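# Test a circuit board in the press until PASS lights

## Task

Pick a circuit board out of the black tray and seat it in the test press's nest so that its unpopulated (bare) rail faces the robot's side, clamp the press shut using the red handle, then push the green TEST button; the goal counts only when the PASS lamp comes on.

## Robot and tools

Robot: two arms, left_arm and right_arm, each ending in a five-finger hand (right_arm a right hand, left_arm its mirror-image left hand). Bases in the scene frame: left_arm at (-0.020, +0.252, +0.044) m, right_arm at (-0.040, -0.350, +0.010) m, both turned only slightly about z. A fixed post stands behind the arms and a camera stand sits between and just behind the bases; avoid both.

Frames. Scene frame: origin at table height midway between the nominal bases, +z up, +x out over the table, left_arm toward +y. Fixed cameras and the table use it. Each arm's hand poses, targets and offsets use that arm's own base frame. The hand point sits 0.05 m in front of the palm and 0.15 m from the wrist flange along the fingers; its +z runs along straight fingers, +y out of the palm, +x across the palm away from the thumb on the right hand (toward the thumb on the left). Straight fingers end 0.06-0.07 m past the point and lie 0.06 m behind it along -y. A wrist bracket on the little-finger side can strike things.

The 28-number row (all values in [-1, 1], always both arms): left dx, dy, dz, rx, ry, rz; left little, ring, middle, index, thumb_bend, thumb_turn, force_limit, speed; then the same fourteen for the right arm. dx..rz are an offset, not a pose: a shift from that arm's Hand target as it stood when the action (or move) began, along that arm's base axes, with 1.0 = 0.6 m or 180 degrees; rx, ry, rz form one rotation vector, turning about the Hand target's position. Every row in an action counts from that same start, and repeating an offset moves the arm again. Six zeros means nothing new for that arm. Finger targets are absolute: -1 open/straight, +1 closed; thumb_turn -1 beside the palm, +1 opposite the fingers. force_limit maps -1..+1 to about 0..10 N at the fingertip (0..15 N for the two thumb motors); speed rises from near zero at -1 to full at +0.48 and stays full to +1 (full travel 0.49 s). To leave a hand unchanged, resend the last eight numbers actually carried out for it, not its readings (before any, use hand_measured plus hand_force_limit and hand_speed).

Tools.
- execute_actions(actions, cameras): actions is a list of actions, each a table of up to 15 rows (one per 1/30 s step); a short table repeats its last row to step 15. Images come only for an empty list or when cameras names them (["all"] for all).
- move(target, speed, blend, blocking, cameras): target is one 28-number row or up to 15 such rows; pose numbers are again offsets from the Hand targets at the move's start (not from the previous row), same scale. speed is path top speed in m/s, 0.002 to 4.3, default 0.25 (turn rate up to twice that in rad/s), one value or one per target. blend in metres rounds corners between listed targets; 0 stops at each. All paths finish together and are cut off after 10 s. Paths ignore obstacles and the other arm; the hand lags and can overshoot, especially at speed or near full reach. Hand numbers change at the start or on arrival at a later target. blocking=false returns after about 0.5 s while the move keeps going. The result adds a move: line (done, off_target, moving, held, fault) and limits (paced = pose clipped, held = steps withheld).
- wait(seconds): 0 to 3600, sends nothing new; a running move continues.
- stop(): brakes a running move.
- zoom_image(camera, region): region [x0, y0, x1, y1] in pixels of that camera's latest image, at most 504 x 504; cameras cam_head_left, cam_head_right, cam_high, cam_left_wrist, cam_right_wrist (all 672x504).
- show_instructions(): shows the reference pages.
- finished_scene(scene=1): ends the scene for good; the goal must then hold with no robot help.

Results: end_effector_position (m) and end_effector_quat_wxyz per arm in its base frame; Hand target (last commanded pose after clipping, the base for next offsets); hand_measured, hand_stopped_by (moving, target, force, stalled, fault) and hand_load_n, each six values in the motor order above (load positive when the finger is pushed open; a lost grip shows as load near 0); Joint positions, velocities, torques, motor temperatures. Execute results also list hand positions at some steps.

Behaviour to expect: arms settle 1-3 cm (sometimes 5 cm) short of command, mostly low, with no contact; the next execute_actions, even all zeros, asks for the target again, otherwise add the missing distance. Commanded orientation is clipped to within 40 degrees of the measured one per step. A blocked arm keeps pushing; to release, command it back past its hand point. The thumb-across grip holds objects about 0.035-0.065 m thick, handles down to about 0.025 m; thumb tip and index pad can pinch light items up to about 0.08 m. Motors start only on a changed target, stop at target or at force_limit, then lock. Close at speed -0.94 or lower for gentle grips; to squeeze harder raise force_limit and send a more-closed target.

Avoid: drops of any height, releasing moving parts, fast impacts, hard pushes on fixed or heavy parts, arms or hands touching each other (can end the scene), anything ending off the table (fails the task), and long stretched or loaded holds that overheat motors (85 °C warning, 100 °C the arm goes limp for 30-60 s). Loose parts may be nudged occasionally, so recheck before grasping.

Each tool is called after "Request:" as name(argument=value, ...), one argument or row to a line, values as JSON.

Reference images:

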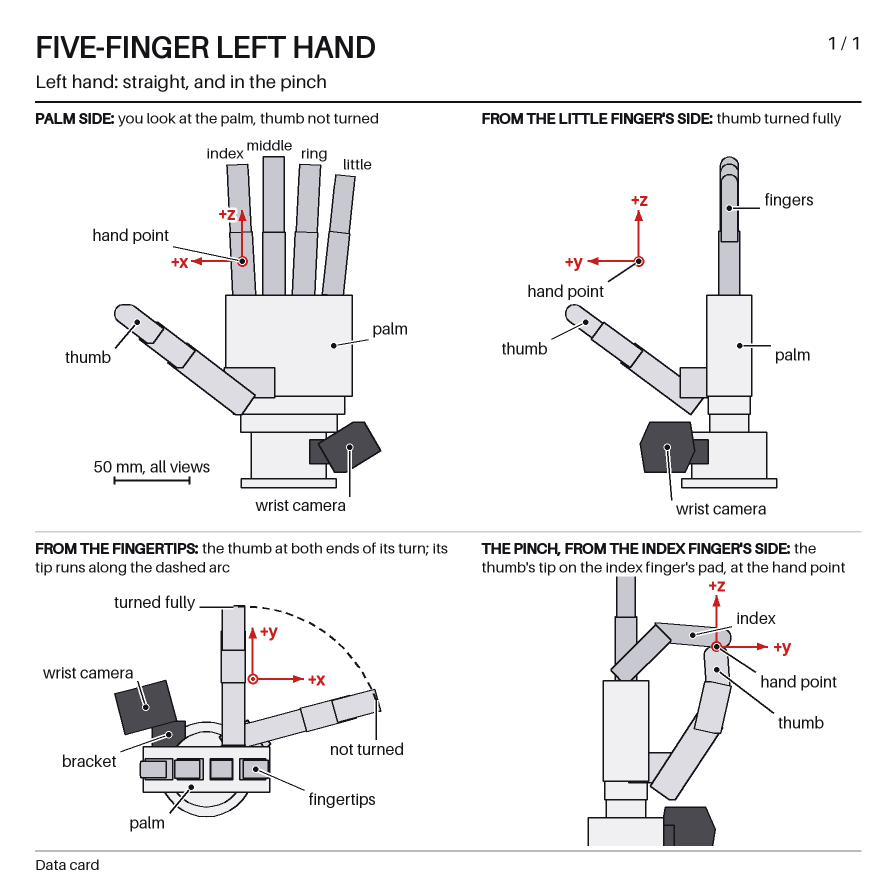

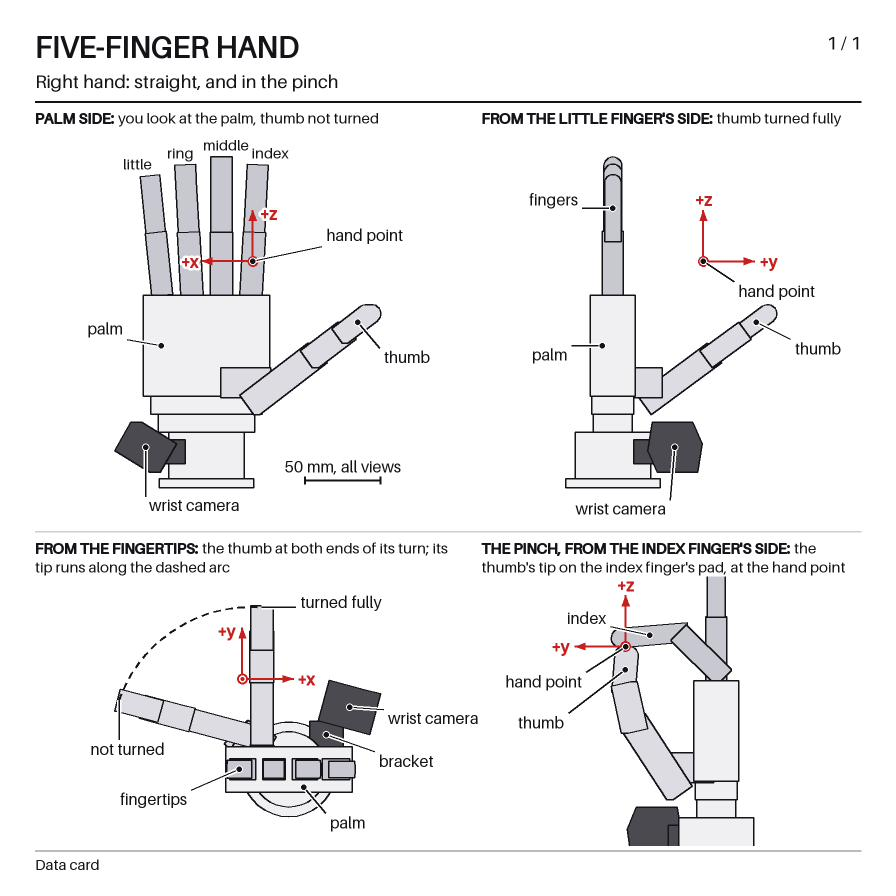

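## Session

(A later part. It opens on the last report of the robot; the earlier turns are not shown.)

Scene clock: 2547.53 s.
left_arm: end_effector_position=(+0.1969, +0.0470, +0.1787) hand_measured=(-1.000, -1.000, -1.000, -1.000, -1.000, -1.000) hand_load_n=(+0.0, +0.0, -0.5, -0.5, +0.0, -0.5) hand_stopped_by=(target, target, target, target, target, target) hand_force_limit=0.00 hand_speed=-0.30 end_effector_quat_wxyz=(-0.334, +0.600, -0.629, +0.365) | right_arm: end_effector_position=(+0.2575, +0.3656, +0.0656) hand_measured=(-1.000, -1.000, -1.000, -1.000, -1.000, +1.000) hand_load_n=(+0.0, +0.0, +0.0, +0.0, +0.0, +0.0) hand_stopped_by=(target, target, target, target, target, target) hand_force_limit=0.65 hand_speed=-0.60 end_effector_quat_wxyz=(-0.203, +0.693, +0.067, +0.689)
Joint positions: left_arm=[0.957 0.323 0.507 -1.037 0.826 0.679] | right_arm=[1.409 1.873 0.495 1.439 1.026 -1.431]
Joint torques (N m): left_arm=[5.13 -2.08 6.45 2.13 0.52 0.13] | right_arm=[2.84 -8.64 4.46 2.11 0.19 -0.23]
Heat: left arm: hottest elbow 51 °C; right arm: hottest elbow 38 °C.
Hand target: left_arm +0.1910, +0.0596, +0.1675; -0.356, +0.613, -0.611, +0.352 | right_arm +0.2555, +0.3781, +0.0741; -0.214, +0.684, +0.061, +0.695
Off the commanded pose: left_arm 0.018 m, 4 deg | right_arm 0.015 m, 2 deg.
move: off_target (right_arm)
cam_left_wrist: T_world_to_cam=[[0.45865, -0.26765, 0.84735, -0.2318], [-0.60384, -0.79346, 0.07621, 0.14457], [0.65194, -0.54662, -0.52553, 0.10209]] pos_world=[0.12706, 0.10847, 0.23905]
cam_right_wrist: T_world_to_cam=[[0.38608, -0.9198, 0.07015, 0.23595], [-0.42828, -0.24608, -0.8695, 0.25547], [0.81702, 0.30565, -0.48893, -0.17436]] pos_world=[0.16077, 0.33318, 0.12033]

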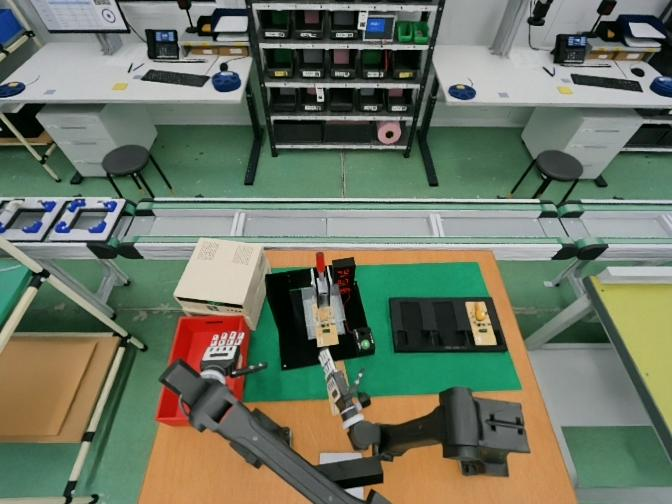

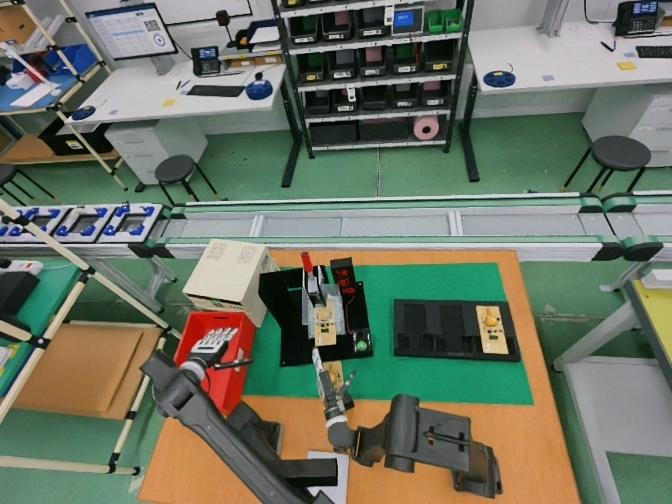

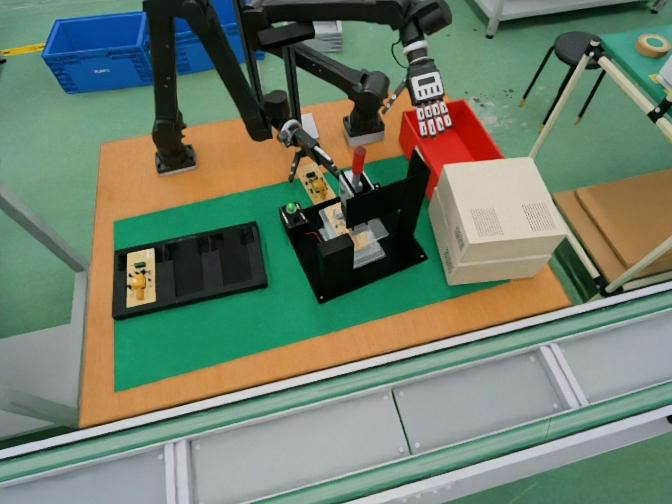

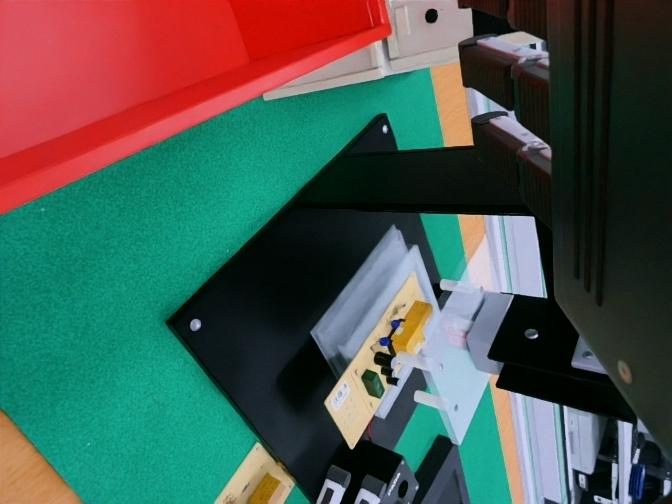

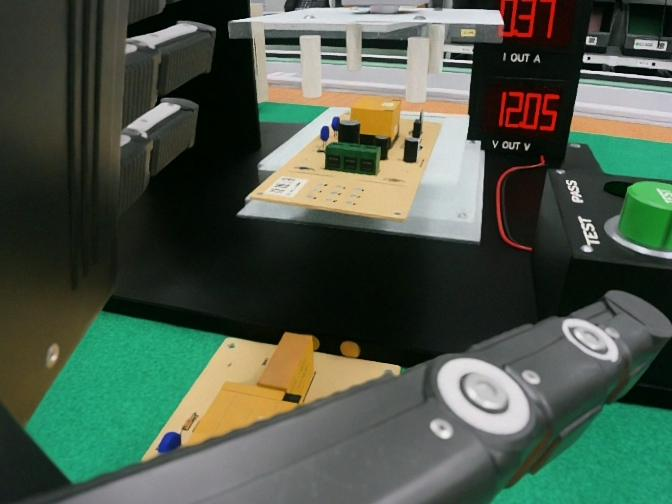

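Request:
move(
  target=[
    [0,0,0,0,0,0,-1,-1,-1,-1,-1,-1,0,-0.3,-0.005,-0.005,0.05,0,0,0.08,-1,-1,-1,-1,-1,1,0.65,-0.6],
    [0,0,0,0,0,0,-1,-1,-1,-1,-1,-1,0,-0.3,0.0695,0.0437,0.05,0,0,0.1833,-1,-1,-1,-1,-1,1,0.65,-0.6],
    [0,0,0,0,0,0,-1,-1,-1,-1,-1,-1,0,-0.3,0.1245,0.0657,-0.02,0,0,0.1833,-1,-1,-1,-1,-1,1,0.65,-0.6],
  ],
  speed=0.1,
  blend=[0.02,0.02,0],
  cameras=["all"],
)

Request:
zoom_image(
  camera="cam_right_wrist",
  region=[200, 100, 672, 450],
)

Scene clock: 2705.87 s.
left_arm: end_effector_position=(+0.1969, +0.0470, +0.1787) hand_measured=(-1.000, -1.000, -1.000, -1.000, -1.000, -1.000) hand_load_n=(+0.0, +0.0, -0.5, +0.0, +0.0, +0.0) hand_stopped_by=(target, target, target, target, target, target) hand_force_limit=0.00 hand_speed=-0.30 end_effector_quat_wxyz=(-0.334, +0.600, -0.629, +0.365) | right_arm: end_effector_position=(+0.3245, +0.4069, +0.0479) hand_measured=(-1.000, -1.000, -1.000, -1.000, -1.000, +1.000) hand_load_n=(+0.0, +0.0, +0.0, +0.0, +0.0, +0.0) hand_stopped_by=(target, target, target, target, target, target) hand_force_limit=0.65 hand_speed=-0.60 end_effector_quat_wxyz=(-0.384, +0.654, +0.267, +0.595)
Joint positions: left_arm=[0.957 0.323 0.507 -1.037 0.826 0.679] | right_arm=[1.025 1.895 0.441 1.456 0.065 -1.386]
Joint torques (N m): left_arm=[4.95 -2.14 6.43 2.1 0.51 0.14] | right_arm=[1.38 -9.29 4.05 2.73 -0.16 0.16]
Heat: left arm: hottest elbow 50 °C; right arm: hottest elbow 39 °C.
Hand target: left_arm +0.1910, +0.0596, +0.1675; -0.356, +0.613, -0.611, +0.352 | right_arm +0.3302, +0.4175, +0.0622; -0.402, +0.639, +0.252, +0.605
Off the commanded pose: left_arm 0.018 m, 4 deg | right_arm 0.019 m, 3 deg.
move: off_target (right_arm)
cam_left_wrist: T_world_to_cam=[[0.45865, -0.26765, 0.84735, -0.2318], [-0.60384, -0.79346, 0.07621, 0.14457], [0.65194, -0.54662, -0.52553, 0.10209]] pos_world=[0.12706, 0.10847, 0.23905]
cam_right_wrist: T_world_to_cam=[[0.8268, -0.55742, 0.07538, -0.04147], [-0.23411, -0.46286, -0.85496, 0.30334], [0.51146, 0.68924, -0.51319, -0.30625]] pos_world=[0.26193, 0.32837, 0.10531]

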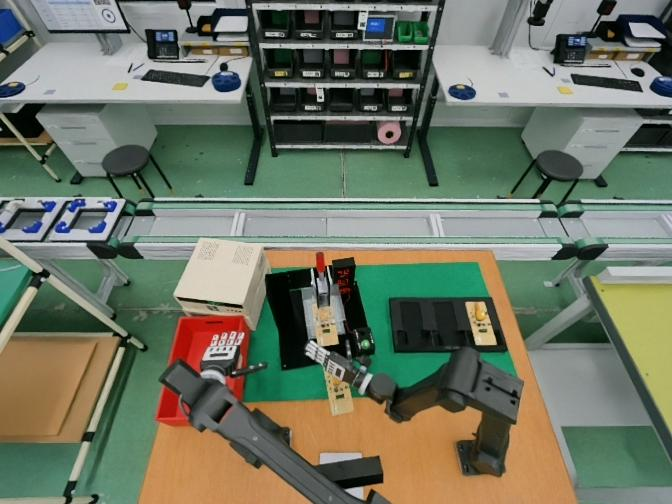

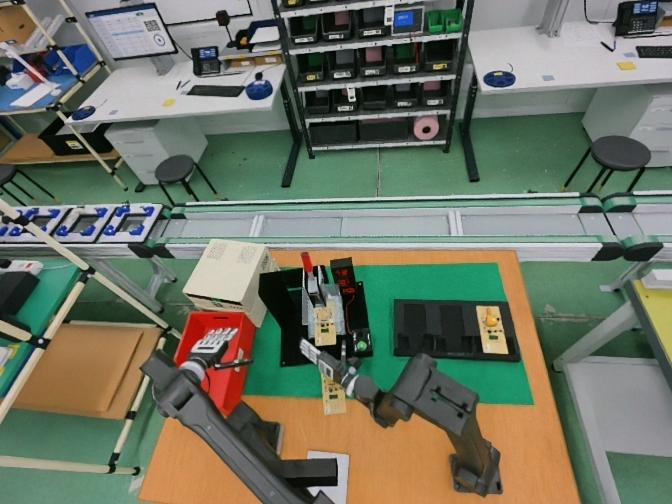

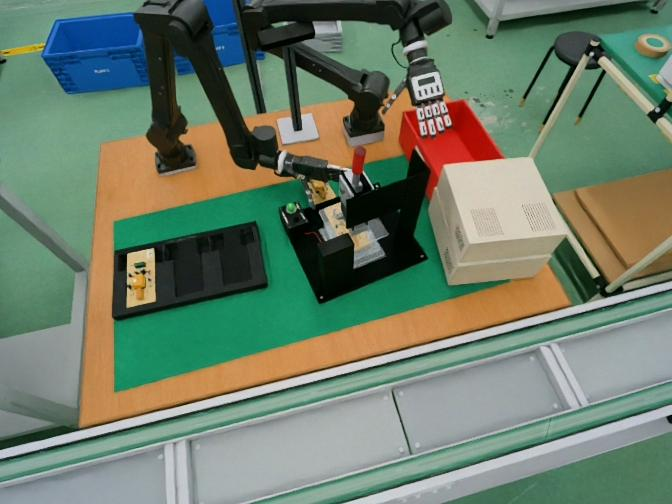

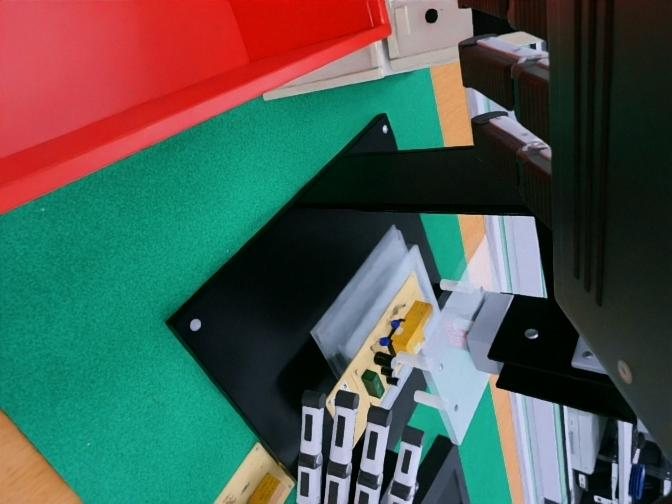

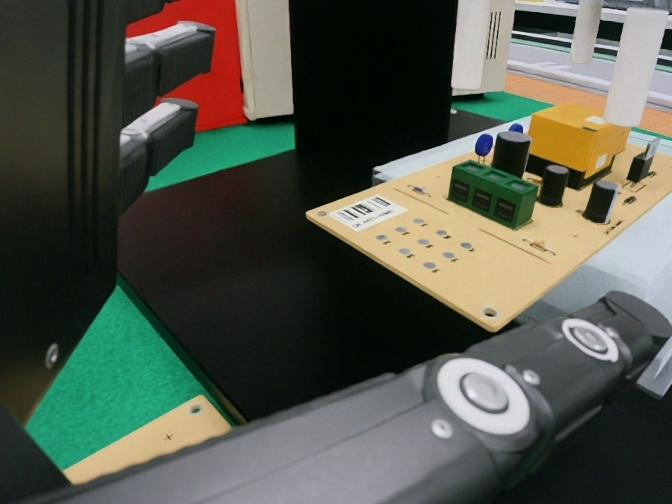

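Scaled by 1.068.

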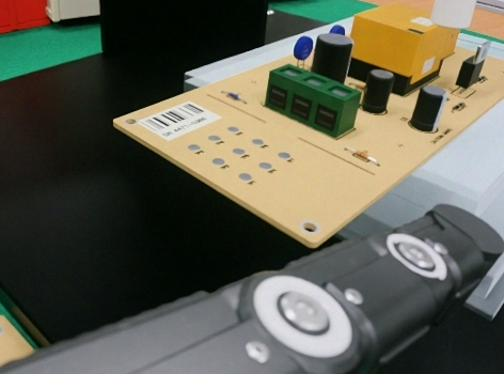

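Request:
zoom_image(
  camera="cam_right_wrist",
  region=[350, 100, 500, 220],
)

Request:
zoom_image(
  camera="cam_right_wrist",
  region=[500, 150, 672, 330],
)

Scaled by 3.360.

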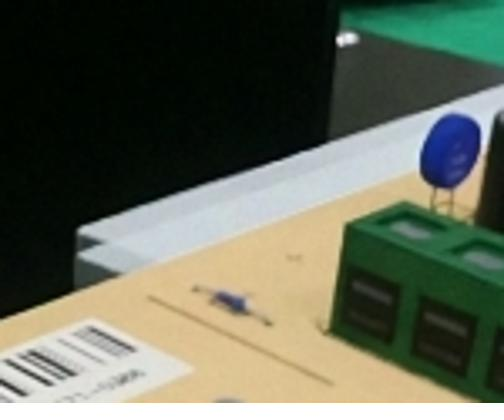

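Scaled by 2.800.

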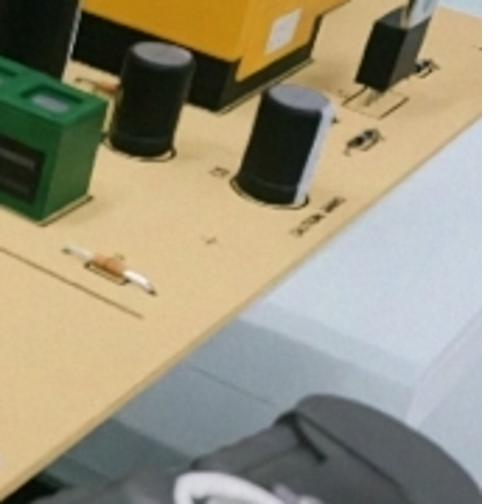

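Request:
move(
  target=[0,0,0,0,0,0,-1,-1,-1,-1,-1,-1,0,-0.3,0.0750,0.0060,-0.02,0,0,0,-1,-1,-1,-1,-1,1,0.65,-0.6],
  speed=0.05,
  cameras=["all"],
)

Request:
zoom_image(
  camera="cam_head_left",
  region=[298, 312, 353, 352],
)

Scene clock: 2719.07 s.
left_arm: end_effector_position=(+0.1969, +0.0470, +0.1787) hand_measured=(-1.000, -1.000, -1.000, -1.000, -1.000, -1.000) hand_load_n=(+0.0, +0.0, +0.0, +0.0, +0.0, +0.0) hand_stopped_by=(target, target, target, target, target, target) hand_force_limit=0.00 hand_speed=-0.30 end_effector_quat_wxyz=(-0.334, +0.600, -0.629, +0.365) | right_arm: end_effector_position=(+0.3691, +0.4113, +0.0428) hand_measured=(-1.000, -1.000, -1.000, -1.000, -1.000, +1.000) hand_load_n=(+0.0, +0.0, +0.0, +0.0, +0.0, +0.0) hand_stopped_by=(target, target, target, target, target, target) hand_force_limit=0.65 hand_speed=-0.60 end_effector_quat_wxyz=(-0.389, +0.647, +0.262, +0.601)
Joint positions: left_arm=[0.957 0.323 0.507 -1.037 0.826 0.679] | right_arm=[0.924 1.954 0.523 1.456 -0.035 -1.38]
Joint torques (N m): left_arm=[5.01 -2.14 6.45 2.13 0.52 0.13] | right_arm=[1.67 -9.76 4.38 1.99 -0.17 0.17]
Heat: left arm: hottest elbow 50 °C; right arm: hottest elbow 39 °C.
Hand target: left_arm +0.1910, +0.0596, +0.1675; -0.356, +0.613, -0.611, +0.352 | right_arm +0.3752, +0.4211, +0.0502; -0.402, +0.639, +0.252, +0.605
Off the commanded pose: left_arm 0.018 m, 4 deg | right_arm 0.014 m, 2 deg.
move: off_target (right_arm)
cam_left_wrist: T_world_to_cam=[[0.45865, -0.26765, 0.84735, -0.2318], [-0.60384, -0.79346, 0.07621, 0.14457], [0.65194, -0.54662, -0.52553, 0.10209]] pos_world=[0.12706, 0.10847, 0.23905]
cam_right_wrist: T_world_to_cam=[[0.82547, -0.55995, 0.0711, -0.07374], [-0.22733, -0.4451, -0.86615, 0.30221], [0.51664, 0.69882, -0.49471, -0.34132]] pos_world=[0.30591, 0.33174, 0.09815]

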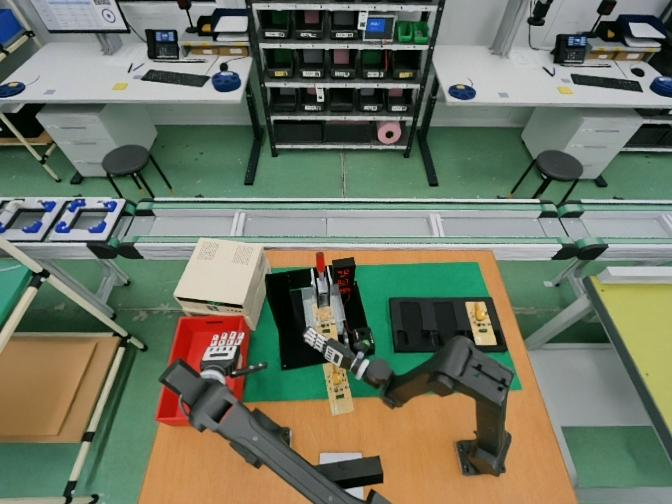

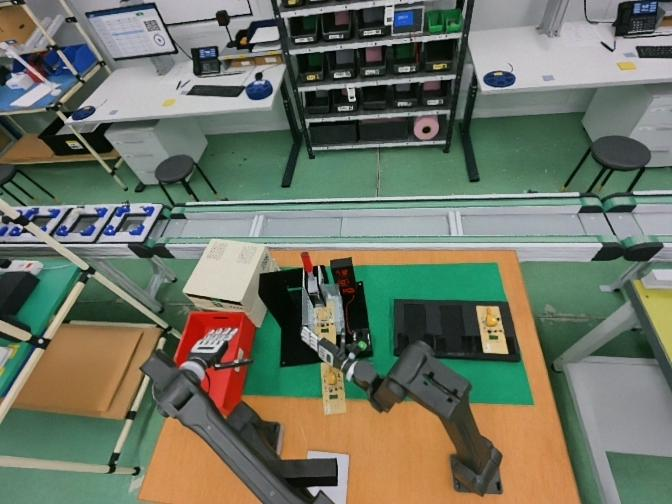

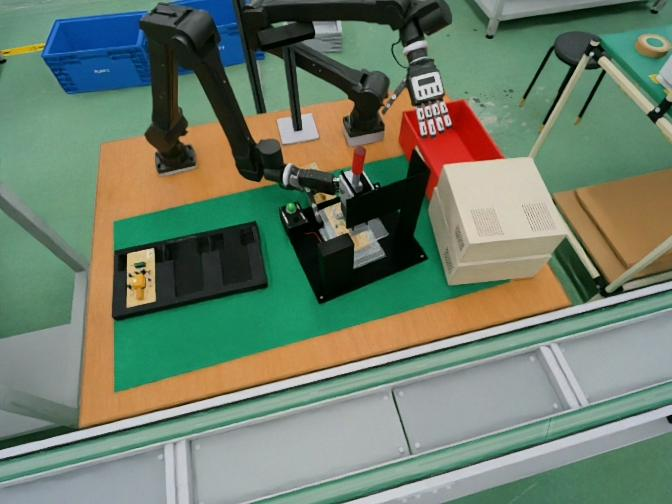

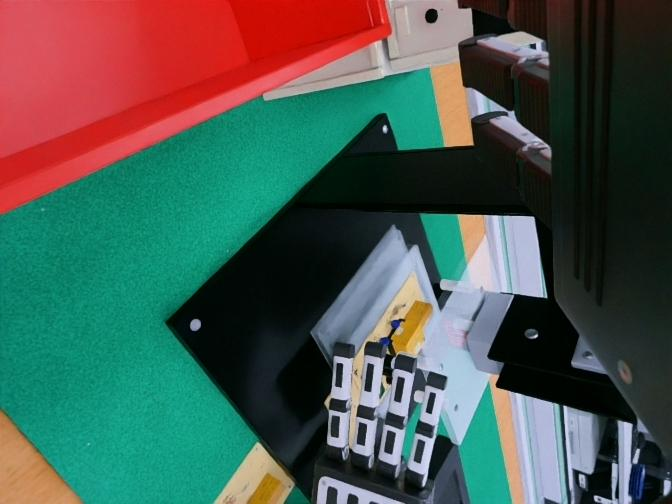

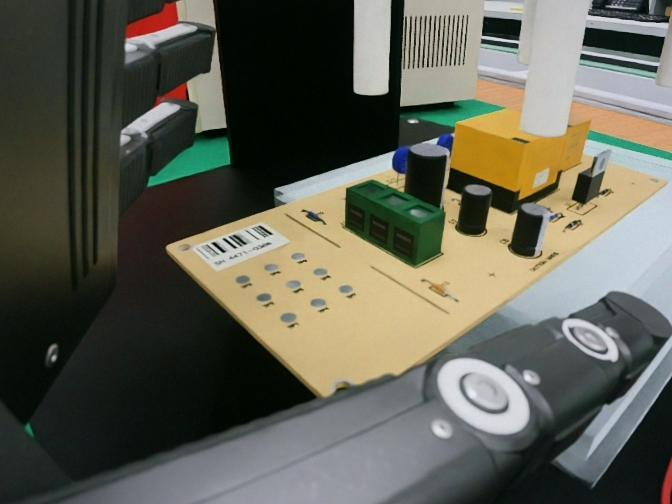

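Scaled by 9.164.

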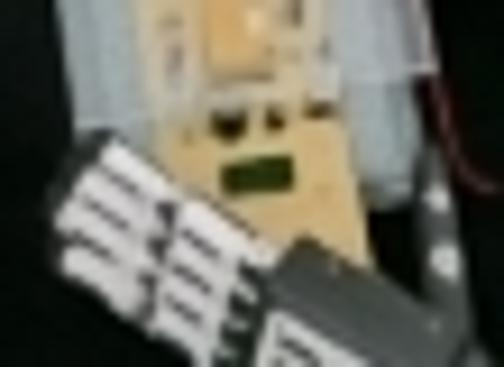

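Request:
move(
  target=[0,0,0,0,0,0,-1,-1,-1,-1,-1,-1,0,-0.3,-0.0040,0.0160,-0.012,0,0,0,-1,-1,-1,-1,-1,1,0.65,-0.6],
  speed=0.03,
  cameras=["cam_right_wrist","cam_left_wrist"],
)

Scene clock: 2725.17 s.
left_arm: end_effector_position=(+0.1969, +0.0470, +0.1787) hand_measured=(-1.000, -1.000, -1.000, -1.000, -1.000, -1.000) hand_load_n=(+0.0, +0.0, +0.0, +0.0, +0.0, +0.0) hand_stopped_by=(target, target, target, target, target, target) hand_force_limit=0.00 hand_speed=-0.30 end_effector_quat_wxyz=(-0.334, +0.600, -0.629, +0.365) | right_arm: end_effector_position=(+0.3705, +0.4166, +0.0321) hand_measured=(-1.000, -1.000, -1.000, -1.000, -1.000, +1.000) hand_load_n=(+0.0, +0.0, +0.0, +0.0, +0.0, +0.5) hand_stopped_by=(target, target, target, target, target, target) hand_force_limit=0.65 hand_speed=-0.60 end_effector_quat_wxyz=(-0.386, +0.652, +0.262, +0.598)
Joint positions: left_arm=[0.957 0.323 0.507 -1.037 0.826 0.679] | right_arm=[0.932 1.987 0.543 1.456 -0.024 -1.38]
Joint torques (N m): left_arm=[5.01 -2.14 6.45 2.11 0.51 0.14] | right_arm=[2.61 -9.76 4.42 2.43 0.15 0.15]
Heat: left arm: hottest elbow 50 °C; right arm: hottest elbow 39 °C.
Hand target: left_arm +0.1910, +0.0596, +0.1675; -0.356, +0.613, -0.611, +0.352 | right_arm +0.3728, +0.4307, +0.0430; -0.402, +0.639, +0.252, +0.605
Off the commanded pose: left_arm 0.018 m, 4 deg | right_arm 0.018 m, 3 deg.
move: off_target (right_arm)
cam_left_wrist: T_world_to_cam=[[0.45865, -0.26765, 0.84735, -0.2318], [-0.60384, -0.79346, 0.07621, 0.14457], [0.65194, -0.54662, -0.52553, 0.10209]] pos_world=[0.12706, 0.10847, 0.23905]
cam_right_wrist: T_world_to_cam=[[0.8241, -0.56205, 0.07035, -0.06969], [-0.23532, -0.45269, -0.86006, 0.30156], [0.51524, 0.69222, -0.50533, -0.34745]] pos_world=[0.30742, 0.33786, 0.08868]
Images, in order (width x height): cam_left_wrist 672x504, cam_right_wrist 672x504.

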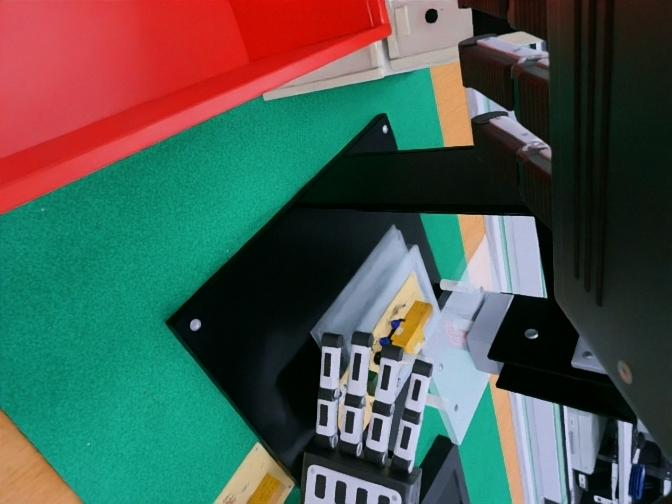

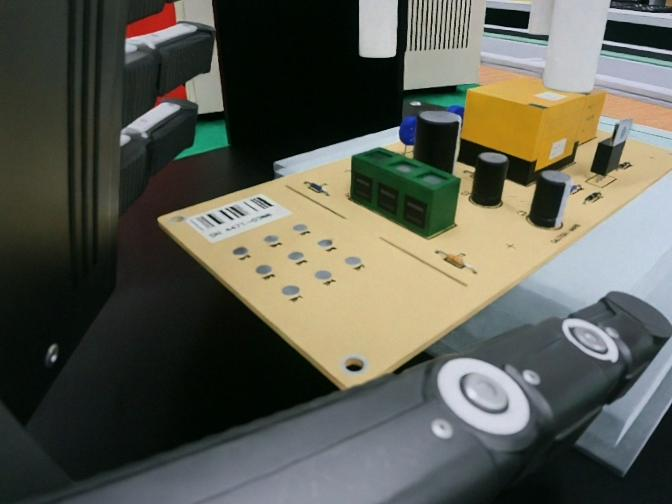

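Request:
zoom_image(
  camera="cam_right_wrist",
  region=[470, 180, 672, 380],
)

Request:
zoom_image(
  camera="cam_right_wrist",
  region=[260, 100, 420, 220],
)

Scaled by 2.495.

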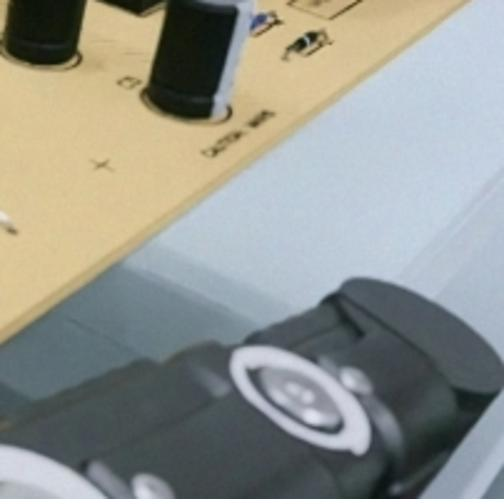

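Scaled by 3.150.

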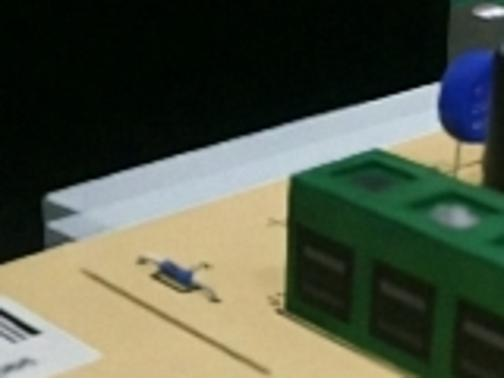

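Request:
move(
  target=[0,0,0,0,0,0,-1,-1,-1,-1,-1,-1,0,-0.3,0,0,0,0,0,0,-1,-1,-1,-0.38,-0.72,1,-0.4,-0.85],
  speed=0.03,
  cameras=["all"],
)

Request:
zoom_image(
  camera="cam_right_wrist",
  region=[470, 180, 672, 380],
)

Request:
zoom_image(
  camera="cam_right_wrist",
  region=[260, 100, 420, 220],
)

Request:
zoom_image(
  camera="cam_left_wrist",
  region=[360, 235, 450, 340],
)

Scene clock: 2742.93 s.
left_arm: end_effector_position=(+0.1969, +0.0470, +0.1787) hand_measured=(-1.000, -1.000, -1.000, -1.000, -1.000, -1.000) hand_load_n=(+0.0, +0.0, +0.0, +0.0, +0.0, +0.0) hand_stopped_by=(target, target, target, target, target, target) hand_force_limit=0.00 hand_speed=-0.30 end_effector_quat_wxyz=(-0.334, +0.600, -0.629, +0.365) | right_arm: end_effector_position=(+0.3712, +0.4156, +0.0312) hand_measured=(-1.000, -1.000, -1.000, -0.598, -0.954, +1.000) hand_load_n=(+0.0, +0.0, +0.0, +2.5, +6.0, +0.0) hand_stopped_by=(target, target, target, force, force, target) hand_force_limit=-0.40 hand_speed=-0.85 end_effector_quat_wxyz=(-0.384, +0.653, +0.260, +0.598)
Joint positions: left_arm=[0.957 0.323 0.507 -1.037 0.826 0.679] | right_arm=[0.932 1.988 0.543 1.456 -0.018 -1.379]
Joint torques (N m): left_arm=[5.07 -2.2 6.43 2.11 0.51 0.13] | right_arm=[2.78 -10.11 4.52 2.29 -0.07 0.18]
Heat: left arm: hottest elbow 50 °C; right arm: hottest elbow 38 °C.
Hand target: left_arm +0.1910, +0.0596, +0.1675; -0.356, +0.613, -0.611, +0.352 | right_arm +0.3728, +0.4307, +0.0430; -0.402, +0.639, +0.252, +0.605
Off the commanded pose: left_arm 0.018 m, 4 deg | right_arm 0.019 m, 3 deg.
move: done
cam_left_wrist: T_world_to_cam=[[0.45865, -0.26765, 0.84735, -0.2318], [-0.60384, -0.79346, 0.07621, 0.14457], [0.65194, -0.54662, -0.52553, 0.10209]] pos_world=[0.12706, 0.10847, 0.23905]
cam_right_wrist: T_world_to_cam=[[0.82079, -0.56699, 0.06947, -0.0675], [-0.23942, -0.45188, -0.85935, 0.30164], [0.51864, 0.68871, -0.50665, -0.34722]] pos_world=[0.30771, 0.33717, 0.08798]

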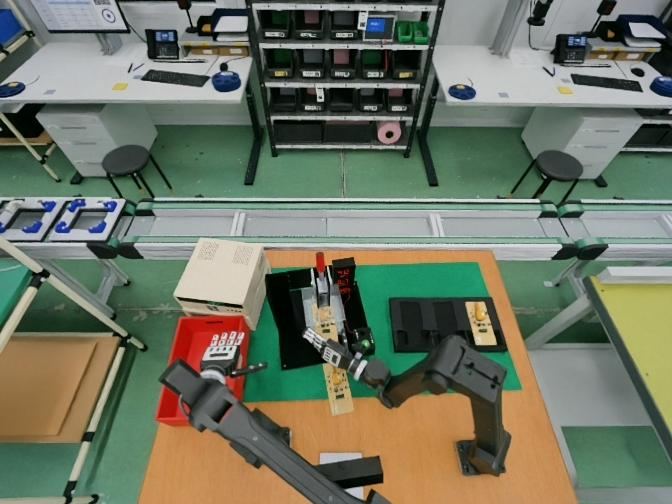

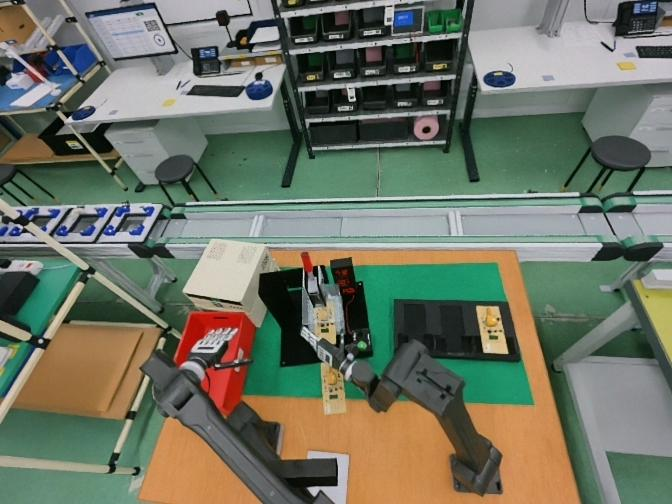

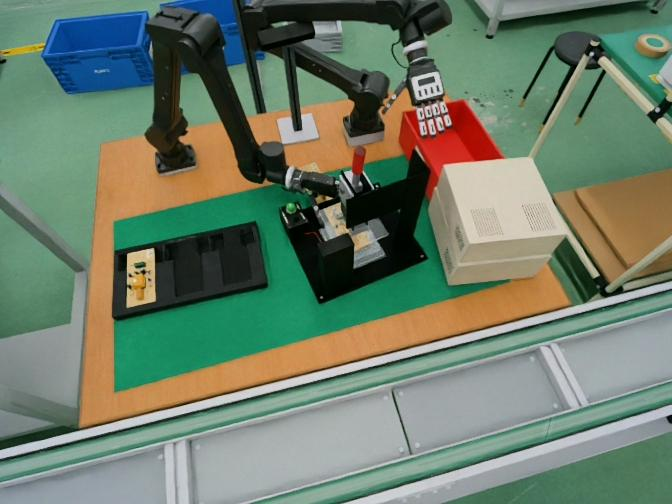

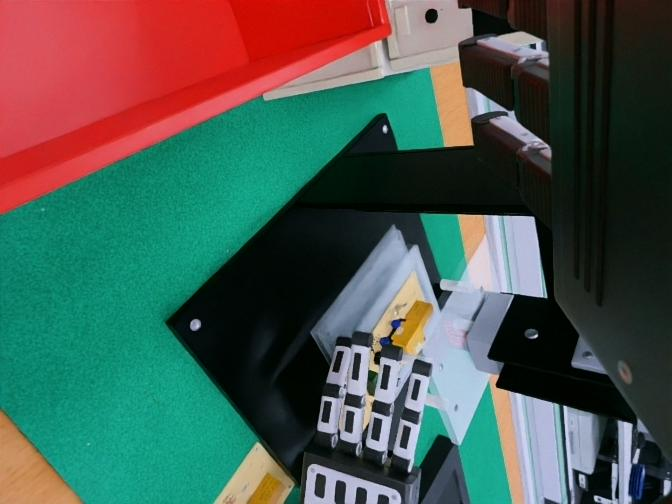

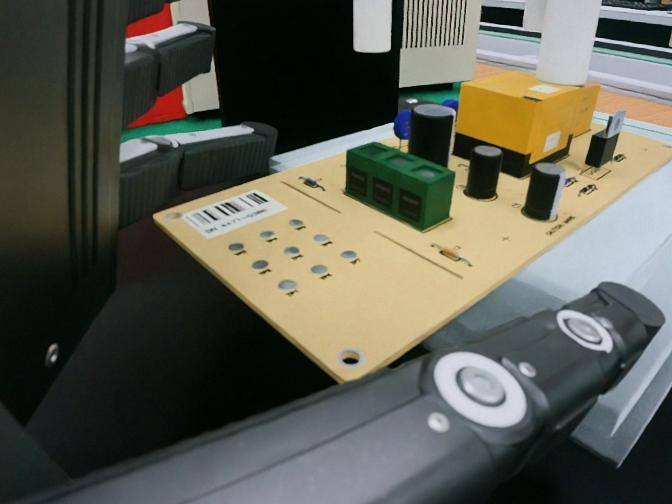

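Scaled by 2.495.

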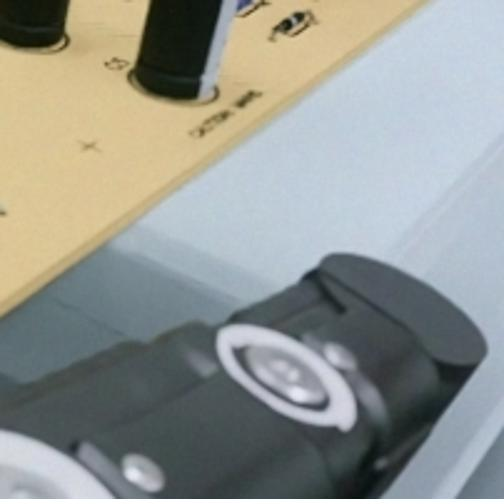

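Scaled by 3.150.

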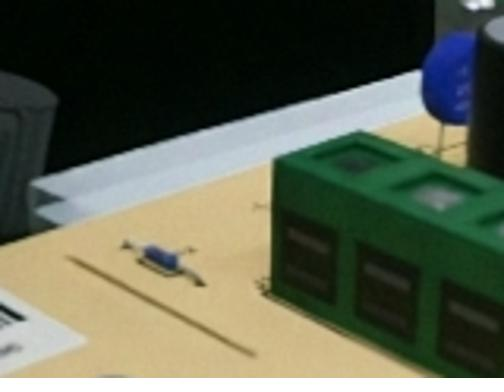

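Scaled by 4.800.

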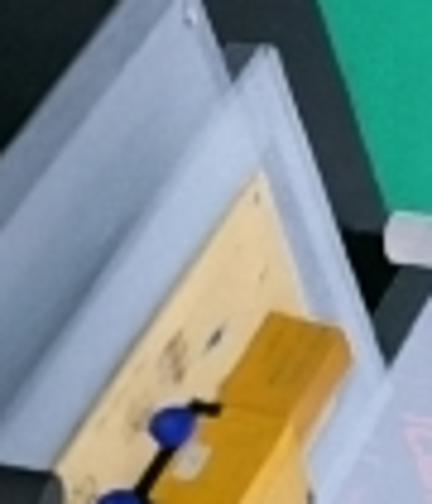

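Request:
move(
  target=[0,0,0,0,0,0,-1,-1,-1,-1,-1,-1,0,-0.3,0,0,0,0,0,0,-1,-1,-1,-1,-1,1,-0.4,-0.6],
  speed=0.03,
  cameras=[],
)

Request:
move(
  target=[0,0,0,0,0,0,-1,-1,-1,-1,-1,-1,0,-0.3,-0.0150,0.000,0.006,0,0,0,-1,-1,-1,-1,-1,1,-0.4,-0.6],
  speed=0.03,
  cameras=["all"],
)

Request:
zoom_image(
  camera="cam_high",
  region=[300, 190, 350, 250],
)

Request:
zoom_image(
  camera="cam_right_wrist",
  region=[420, 150, 672, 400],
)

Scene clock: 2762.93 s.
left_arm: end_effector_position=(+0.1969, +0.0470, +0.1787) hand_measured=(-1.000, -1.000, -1.000, -1.000, -1.000, -1.000) hand_load_n=(+0.0, +0.0, +0.0, +0.0, +0.0, +0.0) hand_stopped_by=(target, target, target, target, target, target) hand_force_limit=0.00 hand_speed=-0.30 end_effector_quat_wxyz=(-0.334, +0.600, -0.629, +0.365) | right_arm: end_effector_position=(+0.3715, +0.4161, +0.0317) hand_measured=(-1.000, -1.000, -1.000, -1.000, -1.000, +1.000) hand_load_n=(+0.0, +0.0, +0.0, +0.0, +0.0, +0.0) hand_stopped_by=(target, target, target, target, target, target) hand_force_limit=-0.40 hand_speed=-0.60 end_effector_quat_wxyz=(-0.384, +0.653, +0.260, +0.599)
Joint positions: left_arm=[0.957 0.323 0.507 -1.037 0.826 0.679] | right_arm=[0.932 1.988 0.544 1.456 -0.018 -1.379]
Joint torques (N m): left_arm=[5.07 -2.14 6.45 2.1 0.51 0.14] | right_arm=[2.49 -9.7 4.45 2.35 -0.02 0.14]
Heat: left arm: hottest elbow 50 °C; right arm: hottest elbow 38 °C.
Hand target: left_arm +0.1910, +0.0596, +0.1675; -0.356, +0.613, -0.611, +0.352 | right_arm +0.3728, +0.4307, +0.0430; -0.402, +0.639, +0.252, +0.605
Off the commanded pose: left_arm 0.018 m, 4 deg | right_arm 0.019 m, 3 deg.
move: done

Scene clock: 2764.37 s.
left_arm: end_effector_position=(+0.1969, +0.0470, +0.1787) hand_measured=(-1.000, -1.000, -1.000, -1.000, -1.000, -1.000) hand_load_n=(+0.0, +0.0, +0.0, +0.0, +0.0, +0.0) hand_stopped_by=(target, target, target, target, target, target) hand_force_limit=0.00 hand_speed=-0.30 end_effector_quat_wxyz=(-0.334, +0.600, -0.629, +0.365) | right_arm: end_effector_position=(+0.3642, +0.4219, +0.0317) hand_measured=(-1.000, -1.000, -1.000, -1.000, -1.000, +1.000) hand_load_n=(+0.0, +0.0, +0.0, +0.0, +0.0, +0.5) hand_stopped_by=(target, target, target, target, target, target) hand_force_limit=-0.40 hand_speed=-0.60 end_effector_quat_wxyz=(-0.387, +0.652, +0.263, +0.597)
Joint positions: left_arm=[0.957 0.323 0.507 -1.037 0.826 0.679] | right_arm=[0.953 1.988 0.544 1.456 -0.005 -1.379]
Joint torques (N m): left_arm=[4.95 -2.2 6.45 2.13 0.51 0.13] | right_arm=[2.08 -10.7 3.28 2.36 0.18 0.16]
Heat: left arm: hottest elbow 50 °C; right arm: hottest elbow 38 °C.
Hand target: left_arm +0.1910, +0.0596, +0.1675; -0.356, +0.613, -0.611, +0.352 | right_arm +0.3638, +0.4307, +0.0466; -0.402, +0.639, +0.252, +0.605
Off the commanded pose: left_arm 0.018 m, 4 deg | right_arm 0.017 m, 3 deg.
move: off_target (right_arm)
cam_left_wrist: T_world_to_cam=[[0.45865, -0.26765, 0.84735, -0.2318], [-0.60384, -0.79346, 0.07621, 0.14457], [0.65194, -0.54662, -0.52553, 0.10209]] pos_world=[0.12706, 0.10847, 0.23905]
cam_right_wrist: T_world_to_cam=[[0.82532, -0.56039, 0.06933, -0.06271], [-0.23511, -0.45268, -0.86012, 0.30205], [0.51338, 0.69357, -0.50536, -0.348]] pos_world=[0.30142, 0.34295, 0.08828]

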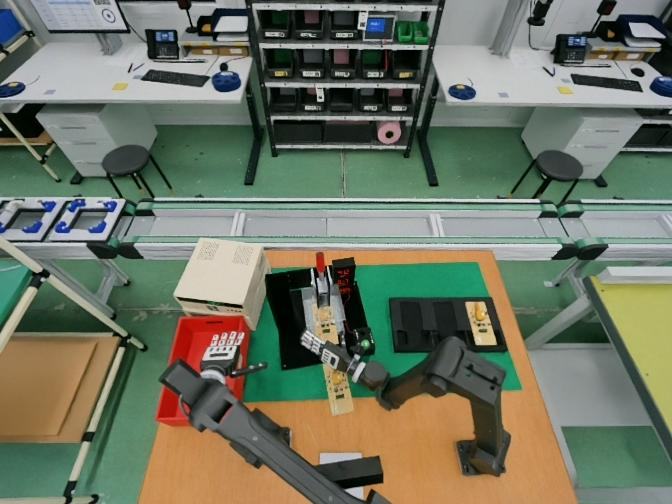

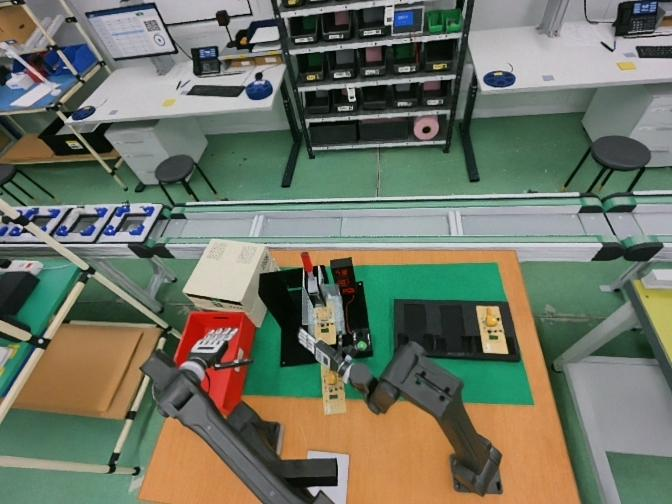

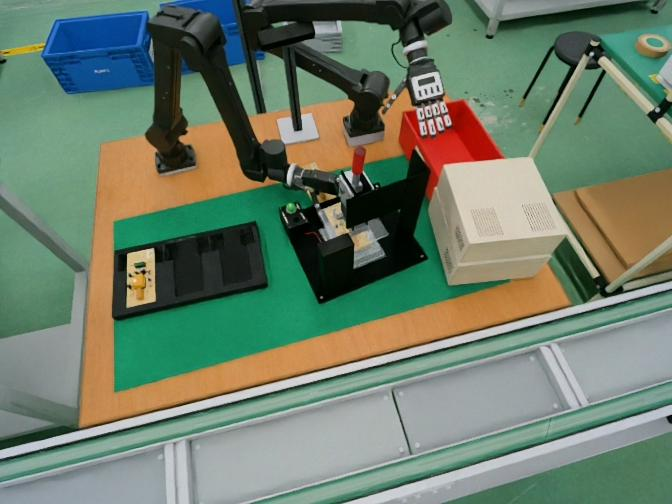

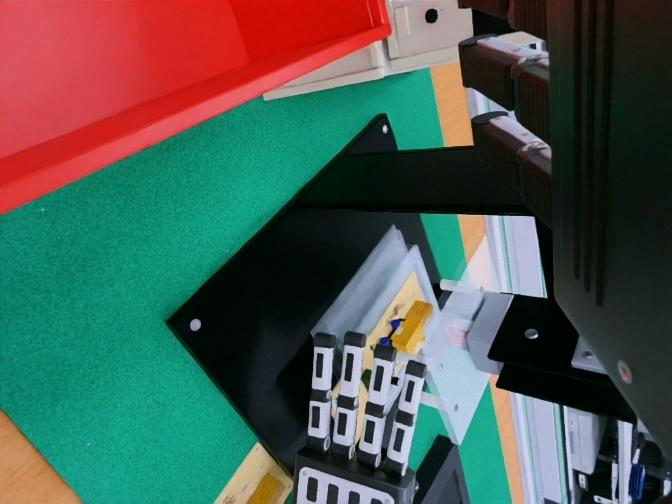

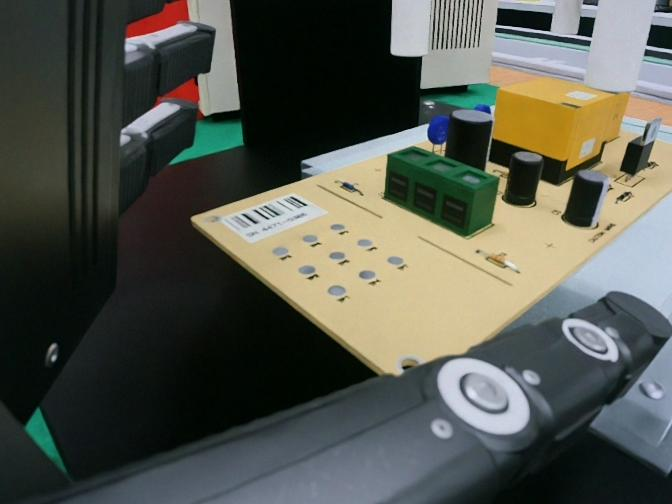

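Scaled by 8.400.

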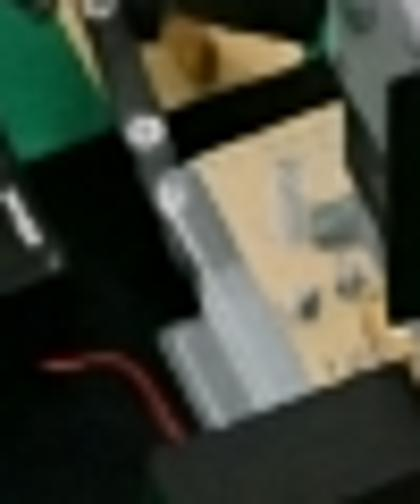

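Scaled by 2.000.

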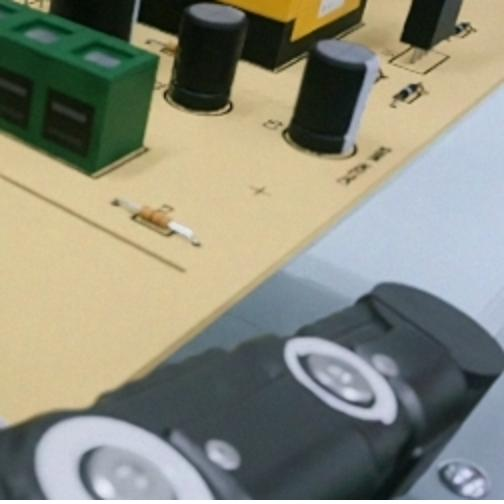

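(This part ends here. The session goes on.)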